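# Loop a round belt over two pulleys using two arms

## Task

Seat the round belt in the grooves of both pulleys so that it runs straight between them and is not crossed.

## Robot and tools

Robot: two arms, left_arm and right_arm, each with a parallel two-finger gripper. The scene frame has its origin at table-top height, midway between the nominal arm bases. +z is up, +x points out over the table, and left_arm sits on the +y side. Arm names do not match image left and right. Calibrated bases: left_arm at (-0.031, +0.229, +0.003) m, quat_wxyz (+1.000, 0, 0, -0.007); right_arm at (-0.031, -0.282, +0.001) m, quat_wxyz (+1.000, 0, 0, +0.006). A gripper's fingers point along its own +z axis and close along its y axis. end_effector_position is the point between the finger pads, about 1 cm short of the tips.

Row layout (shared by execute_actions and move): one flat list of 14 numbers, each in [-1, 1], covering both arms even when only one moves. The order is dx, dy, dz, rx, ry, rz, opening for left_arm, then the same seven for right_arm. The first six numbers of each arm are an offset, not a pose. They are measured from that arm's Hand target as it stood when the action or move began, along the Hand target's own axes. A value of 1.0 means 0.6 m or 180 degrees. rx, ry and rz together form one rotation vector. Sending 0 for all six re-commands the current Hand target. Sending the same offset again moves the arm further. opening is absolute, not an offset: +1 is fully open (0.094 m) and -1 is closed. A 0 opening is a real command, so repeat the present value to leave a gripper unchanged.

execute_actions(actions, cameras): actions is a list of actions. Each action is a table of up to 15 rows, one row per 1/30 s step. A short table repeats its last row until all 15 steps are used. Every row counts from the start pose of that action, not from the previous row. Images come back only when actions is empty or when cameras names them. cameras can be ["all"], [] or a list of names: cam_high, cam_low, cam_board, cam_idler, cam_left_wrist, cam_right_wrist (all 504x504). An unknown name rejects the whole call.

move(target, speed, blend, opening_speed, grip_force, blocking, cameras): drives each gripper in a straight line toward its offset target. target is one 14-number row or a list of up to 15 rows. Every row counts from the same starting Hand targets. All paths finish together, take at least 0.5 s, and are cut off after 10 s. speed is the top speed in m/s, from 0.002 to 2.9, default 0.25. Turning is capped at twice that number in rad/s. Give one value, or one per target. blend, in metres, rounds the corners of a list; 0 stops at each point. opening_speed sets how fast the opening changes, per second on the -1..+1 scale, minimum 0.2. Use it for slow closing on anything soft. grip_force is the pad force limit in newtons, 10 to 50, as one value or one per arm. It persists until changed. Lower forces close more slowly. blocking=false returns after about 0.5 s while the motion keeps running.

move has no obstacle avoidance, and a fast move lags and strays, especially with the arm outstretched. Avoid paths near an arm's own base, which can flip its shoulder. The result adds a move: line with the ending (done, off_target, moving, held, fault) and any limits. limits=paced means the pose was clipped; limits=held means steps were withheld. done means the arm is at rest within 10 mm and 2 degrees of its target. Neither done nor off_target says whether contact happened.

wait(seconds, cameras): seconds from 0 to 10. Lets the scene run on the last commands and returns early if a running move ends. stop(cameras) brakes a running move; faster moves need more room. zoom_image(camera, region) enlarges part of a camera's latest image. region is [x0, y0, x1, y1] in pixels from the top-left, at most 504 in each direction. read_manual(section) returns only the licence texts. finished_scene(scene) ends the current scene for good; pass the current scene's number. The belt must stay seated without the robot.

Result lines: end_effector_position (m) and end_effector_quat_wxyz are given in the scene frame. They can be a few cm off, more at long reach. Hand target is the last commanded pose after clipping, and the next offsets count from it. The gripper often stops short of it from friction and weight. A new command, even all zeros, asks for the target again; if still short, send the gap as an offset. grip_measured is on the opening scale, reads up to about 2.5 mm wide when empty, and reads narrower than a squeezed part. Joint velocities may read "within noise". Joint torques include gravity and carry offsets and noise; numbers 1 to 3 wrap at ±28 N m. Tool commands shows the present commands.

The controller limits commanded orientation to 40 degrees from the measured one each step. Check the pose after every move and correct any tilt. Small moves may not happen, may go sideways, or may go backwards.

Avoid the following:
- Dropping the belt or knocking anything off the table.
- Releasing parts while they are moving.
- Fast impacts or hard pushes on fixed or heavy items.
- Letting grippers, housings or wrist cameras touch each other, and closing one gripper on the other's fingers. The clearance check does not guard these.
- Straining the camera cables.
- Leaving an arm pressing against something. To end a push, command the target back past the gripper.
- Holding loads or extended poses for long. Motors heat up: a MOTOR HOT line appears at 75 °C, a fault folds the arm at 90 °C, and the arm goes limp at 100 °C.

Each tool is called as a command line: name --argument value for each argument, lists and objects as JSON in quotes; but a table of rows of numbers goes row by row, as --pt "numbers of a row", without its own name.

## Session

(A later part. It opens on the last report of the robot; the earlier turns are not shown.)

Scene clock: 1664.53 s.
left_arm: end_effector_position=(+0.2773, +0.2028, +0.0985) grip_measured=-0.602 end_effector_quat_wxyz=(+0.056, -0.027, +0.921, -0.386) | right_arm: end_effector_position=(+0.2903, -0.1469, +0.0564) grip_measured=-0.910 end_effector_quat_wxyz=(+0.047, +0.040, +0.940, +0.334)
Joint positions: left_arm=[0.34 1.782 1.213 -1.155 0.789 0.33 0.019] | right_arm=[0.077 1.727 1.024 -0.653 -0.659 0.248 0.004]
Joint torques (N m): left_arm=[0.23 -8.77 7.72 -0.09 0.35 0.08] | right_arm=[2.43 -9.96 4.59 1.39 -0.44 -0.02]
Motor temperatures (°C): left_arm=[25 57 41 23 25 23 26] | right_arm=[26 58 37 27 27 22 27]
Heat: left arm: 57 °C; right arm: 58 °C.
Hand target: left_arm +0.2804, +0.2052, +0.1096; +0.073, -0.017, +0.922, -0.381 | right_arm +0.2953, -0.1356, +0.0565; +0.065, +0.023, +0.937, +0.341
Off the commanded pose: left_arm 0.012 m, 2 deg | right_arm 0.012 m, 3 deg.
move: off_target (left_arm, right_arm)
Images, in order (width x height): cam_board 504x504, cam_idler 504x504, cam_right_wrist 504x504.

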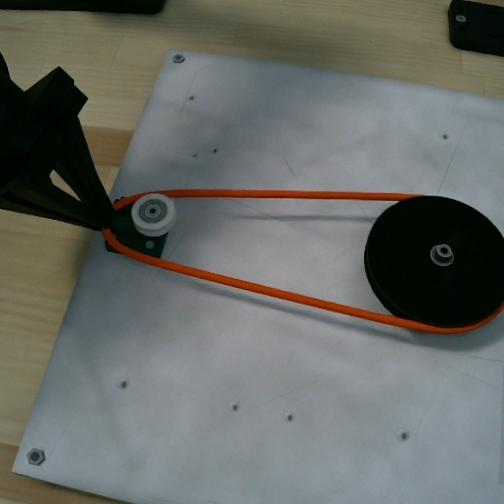

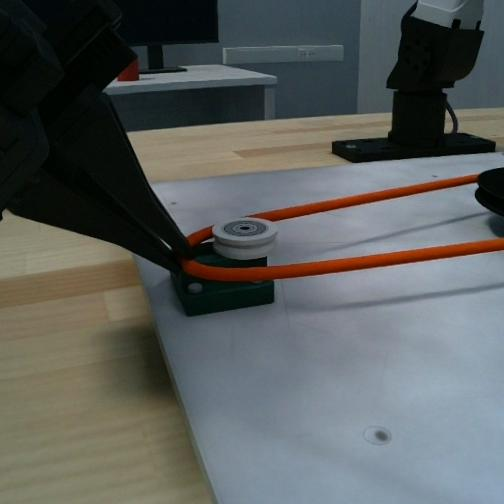

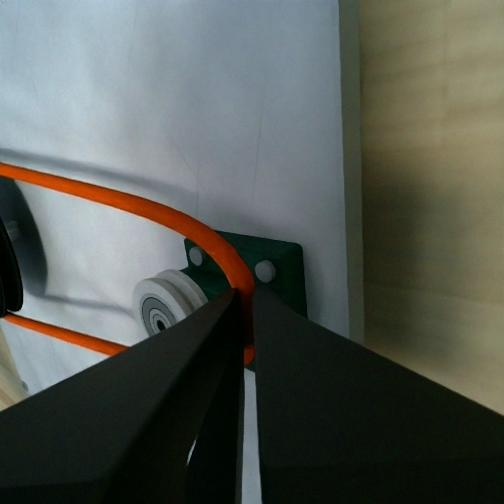

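move --target '[0,0,0,0,0,0,-0.6,0.015,0.039,0.008,0,0,0,-0.95]' --speed 0.06 --cameras '["cam_idler","cam_right_wrist","cam_board"]'

zoom_image --camera "cam_idler" --region '[130, 170, 330, 330]'

Scene clock: 1675.03 s.
left_arm: end_effector_position=(+0.2773, +0.2028, +0.0985) grip_measured=-0.602 end_effector_quat_wxyz=(+0.056, -0.027, +0.921, -0.386) | right_arm: end_effector_position=(+0.2898, -0.1456, +0.0573) grip_measured=-0.910 end_effector_quat_wxyz=(+0.062, +0.052, +0.953, +0.291)
Joint positions: left_arm=[0.34 1.782 1.213 -1.155 0.789 0.33 0.019] | right_arm=[0.128 1.682 1.011 -0.636 -0.55 0.324 0.004]
Joint torques (N m): left_arm=[0.24 -8.77 7.71 -0.09 0.35 0.1] | right_arm=[4.1 -9.99 4.83 1.39 -1.33 0.06]
Motor temperatures (°C): left_arm=[25 57 42 23 25 23 26] | right_arm=[26 58 36 27 27 22 27]
Heat: left arm: 57 °C; right arm: 58 °C.
Hand target: left_arm +0.2804, +0.2052, +0.1096; +0.073, -0.017, +0.922, -0.381 | right_arm +0.2870, -0.1137, +0.0670; +0.065, +0.023, +0.937, +0.342
Off the commanded pose: left_arm 0.012 m, 2 deg | right_arm 0.033 m, 7 deg.
move: off_target (left_arm, right_arm)
Images, in order (width x height): cam_board 504x504, cam_idler 504x504, cam_right_wrist 504x504.

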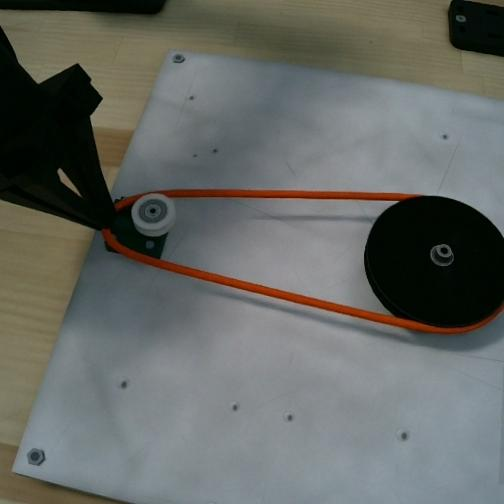

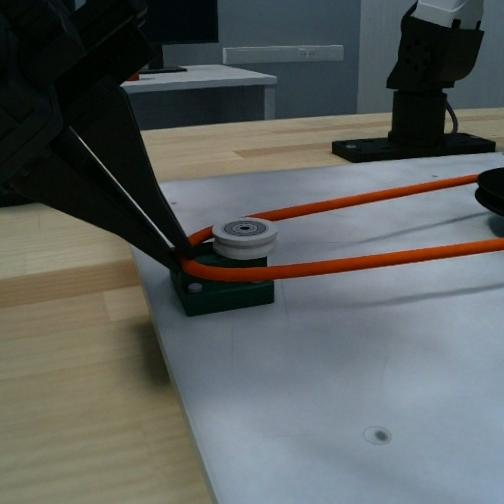

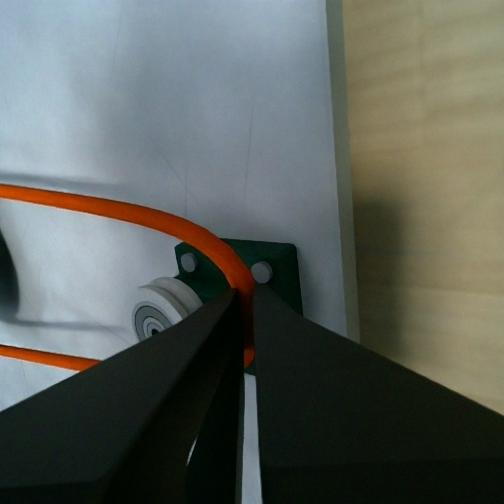

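Scaled by 2.520 from the camera's 504x504 image, which has a finer 720x720 frame.

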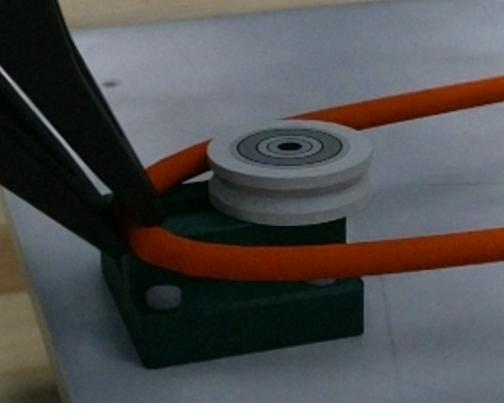

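move --target '[0,0,0,0,0,0,-0.6,-0.001,-0.028,-0.0525,0,0,0,-0.95]' --speed 0.08 --cameras '["cam_right_wrist","cam_idler"]'

zoom_image --camera "cam_idler" --region '[130, 170, 330, 330]'

Scene clock: 1686.53 s.
left_arm: end_effector_position=(+0.2773, +0.2028, +0.0985) grip_measured=-0.602 end_effector_quat_wxyz=(+0.056, -0.027, +0.921, -0.386) | right_arm: end_effector_position=(+0.2793, -0.1386, +0.0713) grip_measured=-0.910 end_effector_quat_wxyz=(+0.047, +0.023, +0.935, +0.350)
Joint positions: left_arm=[0.34 1.782 1.213 -1.155 0.789 0.33 0.019] | right_arm=[0.092 1.674 1.011 -0.685 -0.692 0.232 0.004]
Joint torques (N m): left_arm=[0.24 -8.77 7.73 -0.09 0.37 0.11] | right_arm=[-1.29 -12.15 7.15 0.68 -0.19 -0.16]
Motor temperatures (°C): left_arm=[25 57 42 23 25 23 26] | right_arm=[26 58 36 28 28 22 27]
Heat: left arm: 57 °C; right arm: 58 °C.
Hand target: left_arm +0.2804, +0.2052, +0.1096; +0.073, -0.017, +0.922, -0.381 | right_arm +0.2833, -0.1467, +0.0802; +0.065, +0.023, +0.937, +0.341
Off the commanded pose: left_arm 0.012 m, 2 deg | right_arm 0.013 m, 2 deg.
move: off_target (left_arm, right_arm)
Images, in order (width x height): cam_idler 504x504, cam_right_wrist 504x504.

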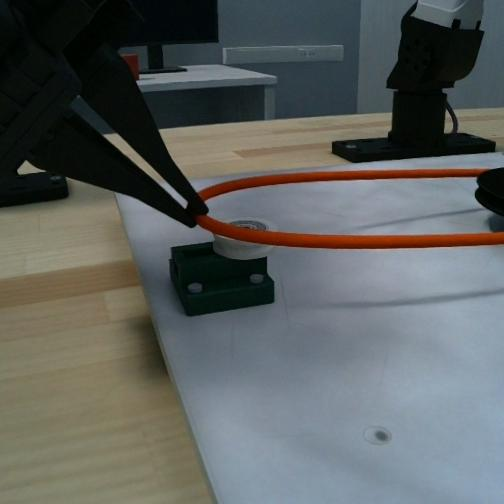

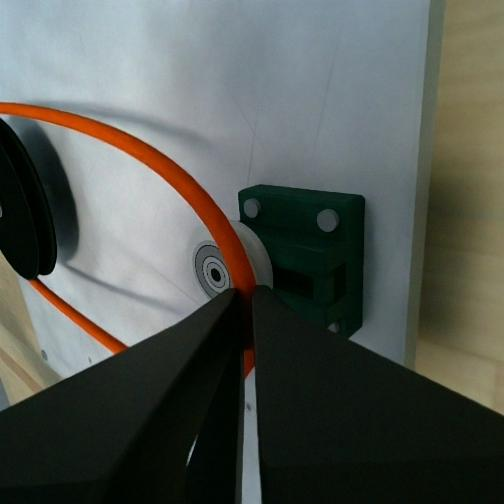

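Scaled by 2.520 from the camera's 504x504 image, which has a finer 720x720 frame.

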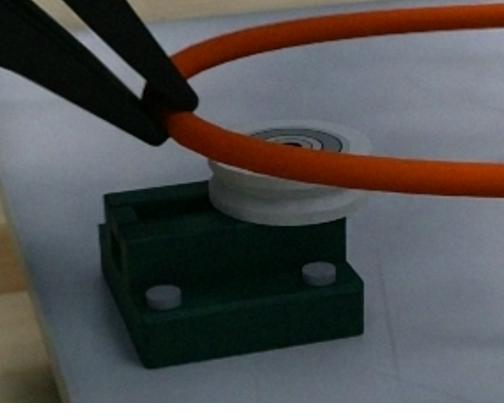

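move --pt "0 0 0 0 0 0 -0.6 -0.012 -0.0178 -0.0135 0 0 0 -0.95" --pt "0 0 0 0 0 0 -0.6 -0.0147 -0.027 0.0033 0 0 0 -0.95" --speed 0.08 --cameras '["cam_right_wrist","cam_idler"]'

zoom_image --camera "cam_idler" --region '[130, 170, 330, 330]'

Scene clock: 1698.70 s.
left_arm: end_effector_position=(+0.2773, +0.2028, +0.0985) grip_measured=-0.602 end_effector_quat_wxyz=(+0.056, -0.027, +0.921, -0.386) | right_arm: end_effector_position=(+0.2815, -0.1440, +0.0729) grip_measured=-0.910 end_effector_quat_wxyz=(+0.047, +0.015, +0.929, +0.367)
Joint positions: left_arm=[0.34 1.782 1.213 -1.155 0.789 0.33 0.019] | right_arm=[0.056 1.694 1.025 -0.707 -0.736 0.174 0.004]
Joint torques (N m): left_arm=[0.18 -8.83 7.73 -0.1 0.37 0.08] | right_arm=[-2.07 -8.98 7.25 0.82 0.16 -0.13]
Motor temperatures (°C): left_arm=[25 57 42 23 25 23 26] | right_arm=[25 58 36 27 27 22 27]
Heat: left arm: 57 °C; right arm: 58 °C.
Hand target: left_arm +0.2804, +0.2052, +0.1096; +0.073, -0.017, +0.922, -0.381 | right_arm +0.2922, -0.1587, +0.0691; +0.065, +0.023, +0.937, +0.342
Off the commanded pose: left_arm 0.012 m, 2 deg | right_arm 0.019 m, 4 deg.
move: off_target (left_arm, right_arm)
Images, in order (width x height): cam_idler 504x504, cam_right_wrist 504x504.

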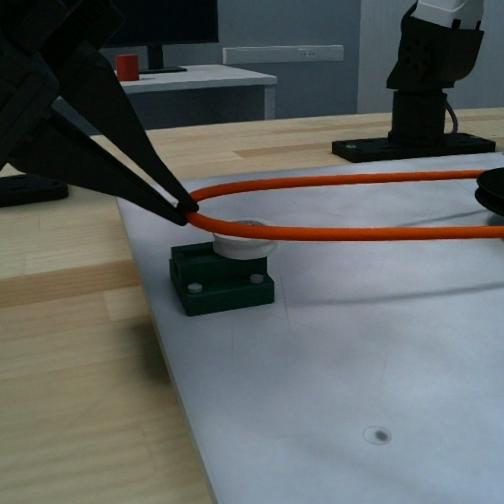

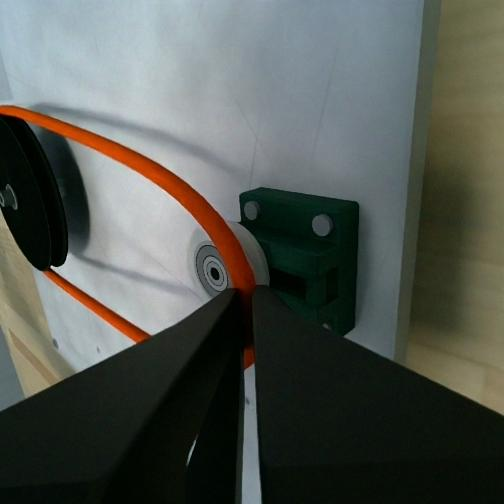

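Scaled by 2.520 from the camera's 504x504 image, which has a finer 720x720 frame.

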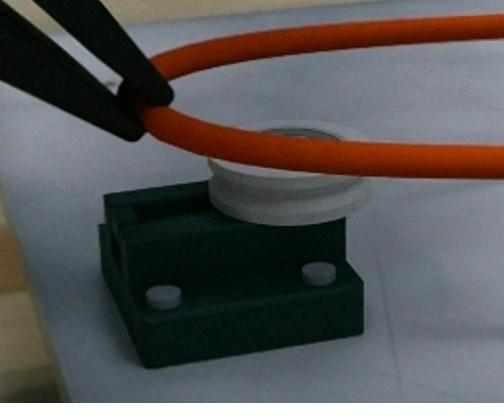

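move --target '[0,0,0,0,0,0,-0.6,-0.006,-0.025,0.010,0,0,0,-0.95]' --speed 0.06 --cameras '["cam_right_wrist","cam_idler"]'

zoom_image --camera "cam_idler" --region '[130, 170, 330, 330]'

Scene clock: 1706.00 s.
left_arm: end_effector_position=(+0.2773, +0.2028, +0.0985) grip_measured=-0.602 end_effector_quat_wxyz=(+0.056, -0.027, +0.921, -0.386) | right_arm: end_effector_position=(+0.2866, -0.1462, +0.0638) grip_measured=-0.910 end_effector_quat_wxyz=(+0.048, +0.010, +0.926, +0.374)
Joint positions: left_arm=[0.34 1.782 1.213 -1.155 0.789 0.33 0.019] | right_arm=[0.04 1.735 1.025 -0.68 -0.756 0.145 0.004]
Joint torques (N m): left_arm=[0.28 -8.75 7.68 -0.09 0.37 0.09] | right_arm=[-2.92 -8.94 6.41 0.81 0.29 -0.17]
Motor temperatures (°C): left_arm=[25 57 42 23 25 23 26] | right_arm=[25 58 36 27 27 22 27]
Heat: left arm: 57 °C; right arm: 58 °C.
Hand target: left_arm +0.2804, +0.2052, +0.1096; +0.073, -0.017, +0.922, -0.381 | right_arm +0.2966, -0.1666, +0.0552; +0.065, +0.023, +0.937, +0.341
Off the commanded pose: left_arm 0.012 m, 2 deg | right_arm 0.024 m, 5 deg.
move: off_target (left_arm, right_arm)
Images, in order (width x height): cam_idler 504x504, cam_right_wrist 504x504.

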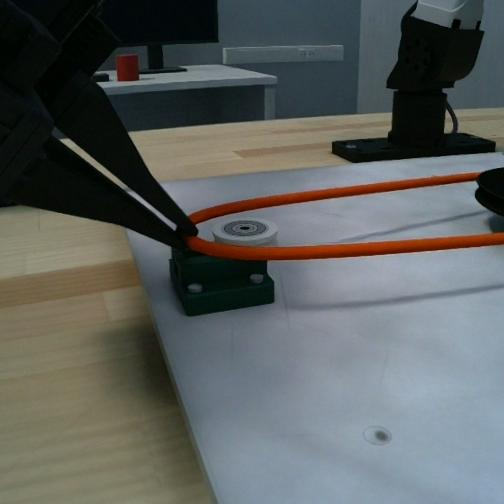

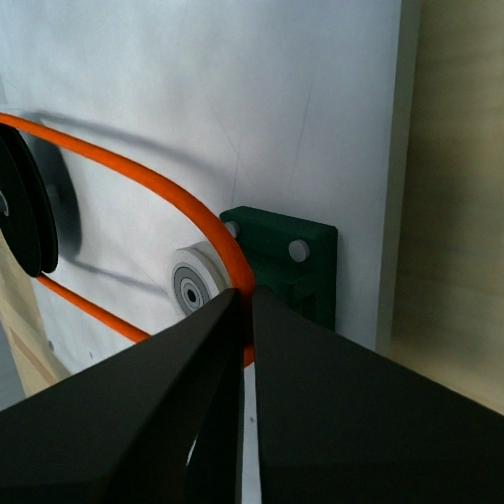

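Scaled by 2.520 from the camera's 504x504 image, which has a finer 720x720 frame.

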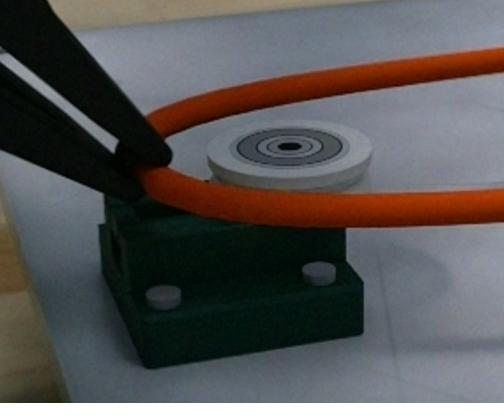

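move --target '[0,0,0,0,0,0,-0.6,0.0137,0.0427,0.0253,0,0,0,-0.95]' --speed 0.06 --cameras '["cam_right_wrist","cam_idler","cam_board"]'

zoom_image --camera "cam_idler" --region '[130, 170, 330, 330]'

Scene clock: 1717.10 s.
left_arm: end_effector_position=(+0.2773, +0.2028, +0.0985) grip_measured=-0.602 end_effector_quat_wxyz=(+0.056, -0.027, +0.921, -0.386) | right_arm: end_effector_position=(+0.2905, -0.1354, +0.0581) grip_measured=-0.910 end_effector_quat_wxyz=(+0.053, +0.026, +0.934, +0.351)
Joint positions: left_arm=[0.34 1.782 1.213 -1.155 0.789 0.33 0.019] | right_arm=[0.098 1.726 1.009 -0.608 -0.691 0.253 0.004]
Joint torques (N m): left_arm=[0.16 -8.75 7.72 -0.1 0.36 0.08] | right_arm=[0.81 -11.82 4.72 0.97 -0.08 -0.02]
Motor temperatures (°C): left_arm=[25 57 42 23 25 23 26] | right_arm=[25 58 36 27 27 22 27]
Heat: left arm: 57 °C; right arm: 58 °C.
Hand target: left_arm +0.2804, +0.2052, +0.1096; +0.073, -0.017, +0.922, -0.381 | right_arm +0.2906, -0.1367, +0.0593; +0.065, +0.023, +0.937, +0.342
Off the commanded pose: left_arm 0.012 m, 2 deg | right_arm 0.002 m, 2 deg.
move: off_target (left_arm)
Images, in order (width x height): cam_board 504x504, cam_idler 504x504, cam_right_wrist 504x504.

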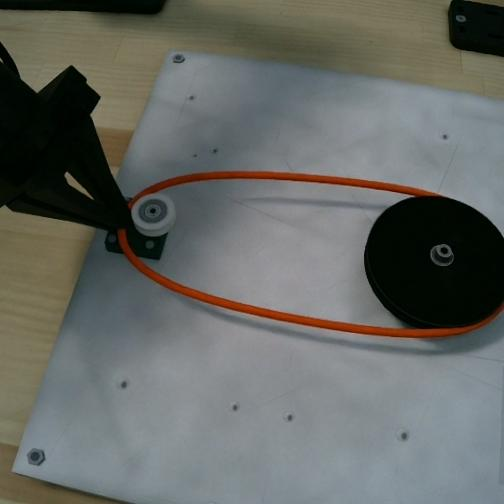

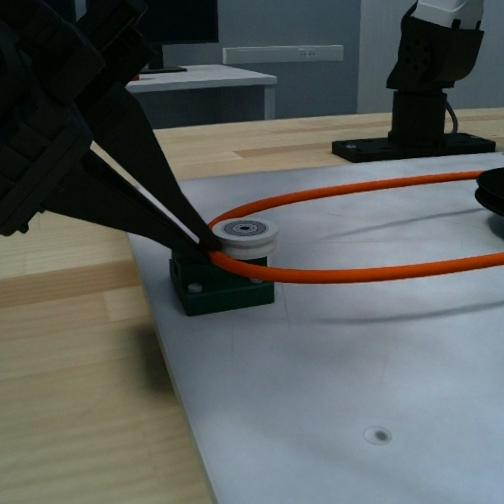

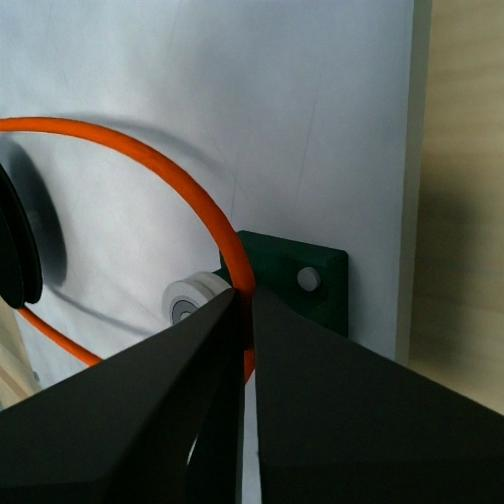

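Scaled by 2.520 from the camera's 504x504 image, which has a finer 720x720 frame.

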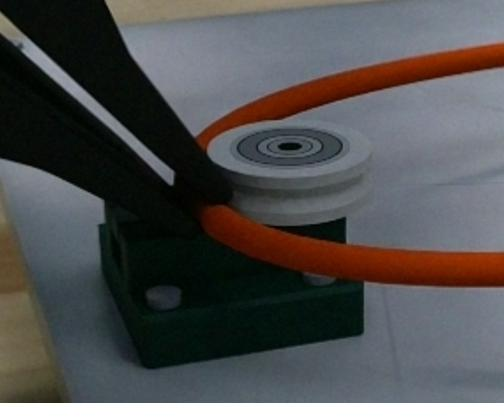

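wait --seconds 0.2 --cameras '["cam_left_wrist","cam_low","cam_high"]'

zoom_image --camera "cam_low" --region '[310, 230, 450, 330]'

Scene clock: 1723.60 s.
left_arm: end_effector_position=(+0.2773, +0.2028, +0.0985) grip_measured=-0.602 end_effector_quat_wxyz=(+0.056, -0.027, +0.921, -0.386) | right_arm: end_effector_position=(+0.2905, -0.1354, +0.0581) grip_measured=-0.910 end_effector_quat_wxyz=(+0.053, +0.026, +0.934, +0.351)
Joint positions: left_arm=[0.34 1.782 1.213 -1.155 0.789 0.33 0.019] | right_arm=[0.098 1.726 1.009 -0.608 -0.691 0.253 0.004]
Joint torques (N m): left_arm=[0.23 -8.75 7.71 -0.09 0.38 0.09] | right_arm=[0.75 -11.75 4.78 0.93 -0.11 -0.03]
Motor temperatures (°C): left_arm=[25 57 42 23 25 23 26] | right_arm=[25 57 36 27 27 22 27]
Heat: left arm: 57 °C; right arm: 57 °C.
Hand target: left_arm +0.2804, +0.2052, +0.1096; +0.073, -0.017, +0.922, -0.381 | right_arm +0.2906, -0.1367, +0.0593; +0.065, +0.023, +0.937, +0.342
Tool commands: left_gripper/opening=-0.6 right_gripper/opening=-0.95
Off the commanded pose: left_arm 0.012 m, 2 deg | right_arm 0.002 m, 2 deg.
wait: 0.20 s; at rest from the start
Images, in order (width x height): cam_high 504x504, cam_low 504x504, cam_left_wrist 504x504.

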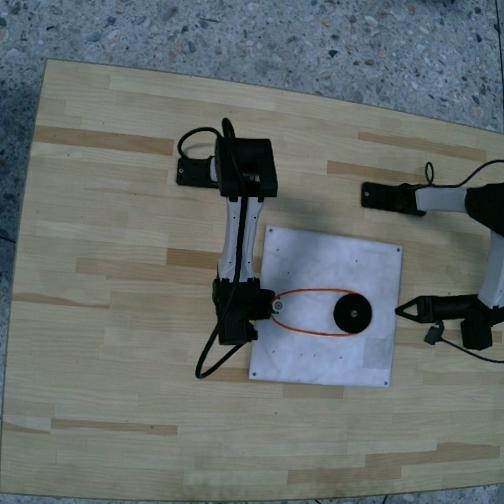

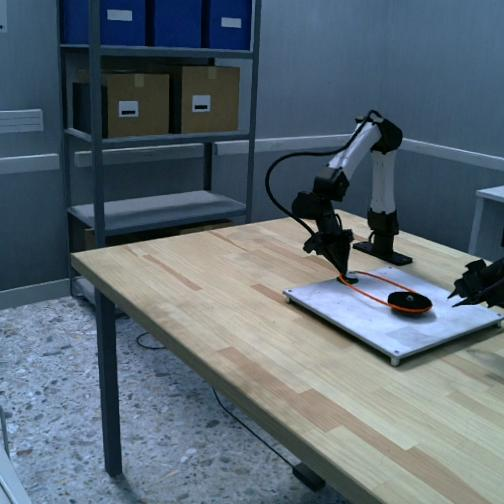

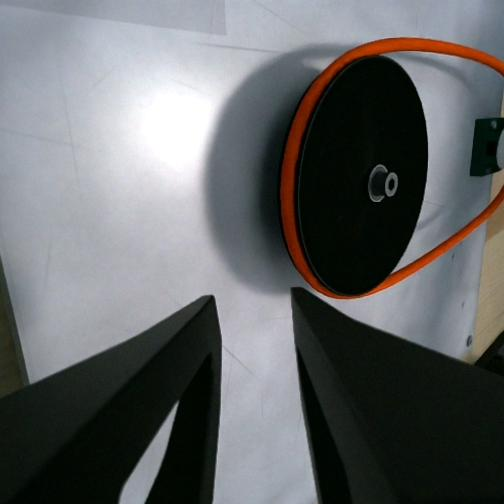

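Scaled by 3.600 from the camera's 504x504 image, which has a finer 720x720 frame.

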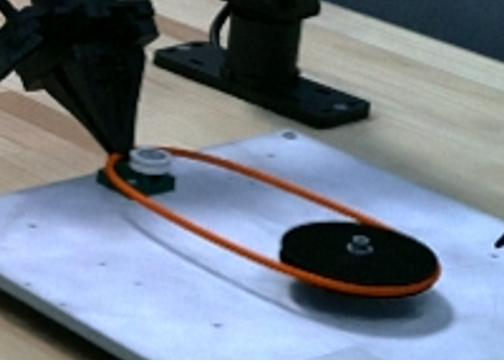

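move --pt "0 0 0 0 0 0 -0.6 0 0 0 0 0 0 -0.8" --pt "0 0 0 0 0 0 -0.6 0 0 -0.13 0 0 0 -0.8" --speed 0.12 --opening_speed 0.3 --cameras '["all"]'

zoom_image --camera "cam_idler" --region '[130, 170, 330, 330]'

zoom_image --camera "cam_low" --region '[310, 230, 450, 330]'

Scene clock: 1737.07 s.
left_arm: end_effector_position=(+0.2773, +0.2028, +0.0985) grip_measured=-0.602 end_effector_quat_wxyz=(+0.056, -0.027, +0.921, -0.386) | right_arm: end_effector_position=(+0.2733, -0.1860, +0.1041) grip_measured=-0.802 end_effector_quat_wxyz=(+0.044, +0.033, +0.940, +0.337)
Joint positions: left_arm=[0.34 1.782 1.213 -1.155 0.789 0.33 0.019] | right_arm=[-0.058 1.632 1.124 -0.966 -0.688 0.057 0.009]
Joint torques (N m): left_arm=[0.23 -8.76 7.64 -0.11 0.38 0.12] | right_arm=[-0.25 -10.77 8.95 0.54 -0.51 -0.2]
Motor temperatures (°C): left_arm=[25 57 42 23 25 23 26] | right_arm=[25 58 36 27 27 22 27]
Heat: left arm: 57 °C; right arm: 58 °C.
Hand target: left_arm +0.2804, +0.2052, +0.1096; +0.073, -0.017, +0.922, -0.381 | right_arm +0.2799, -0.1863, +0.1186; +0.065, +0.023, +0.937, +0.342
Off the commanded pose: left_arm 0.012 m, 2 deg | right_arm 0.016 m, 3 deg.
move: off_target (left_arm, right_arm)

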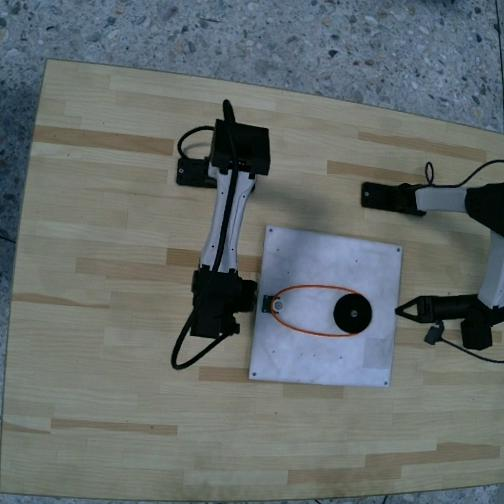

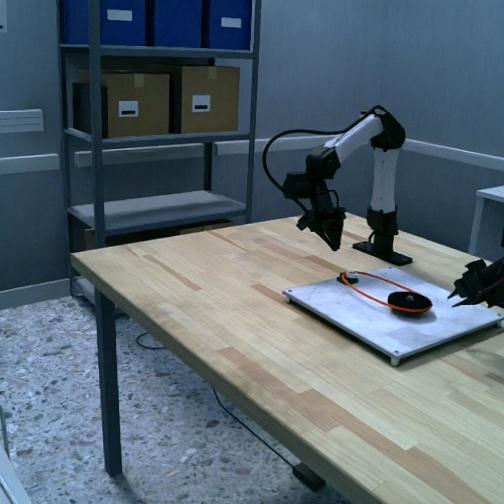

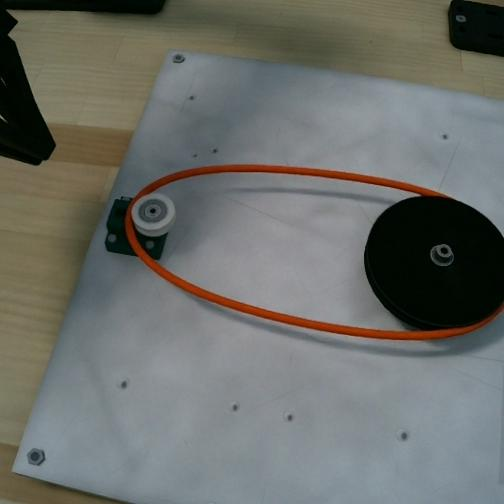

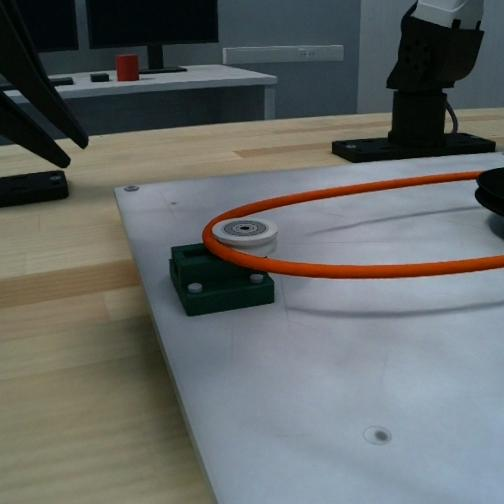

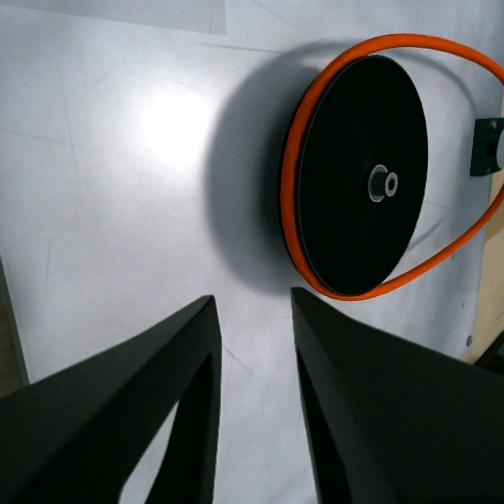

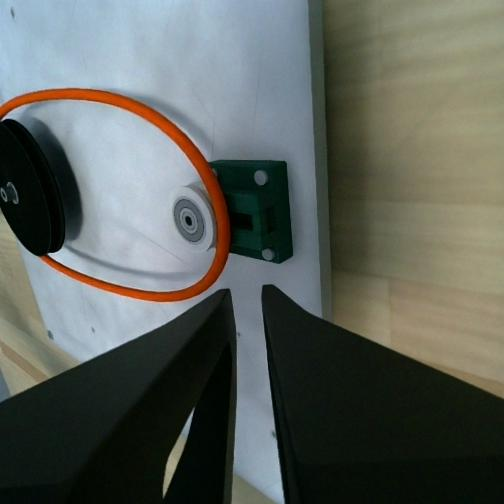

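Scaled by 2.520 from the camera's 504x504 image, which has a finer 720x720 frame.

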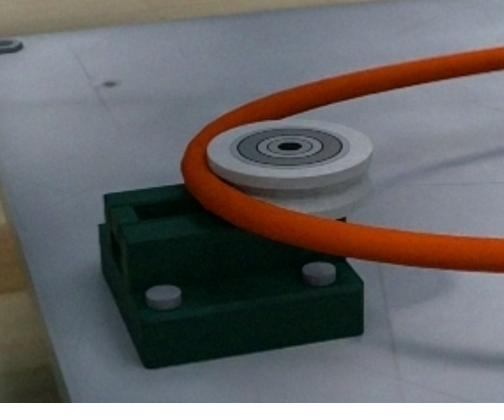

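Scaled by 3.600 from the camera's 504x504 image, which has a finer 720x720 frame.

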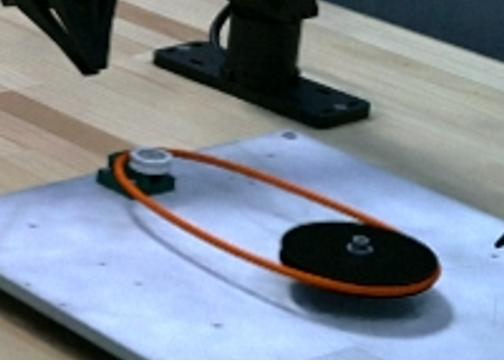

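zoom_image --camera "cam_left_wrist" --region '[250, 20, 450, 320]'

Scaled by 1.680 from the camera's 504x504 image, which has a finer 720x720 frame.

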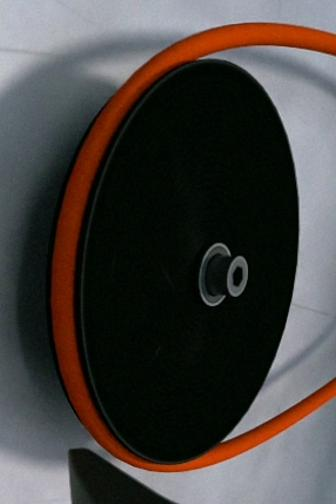

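Seated.

finished_scene --scene 1

The scene is finished: the task was done.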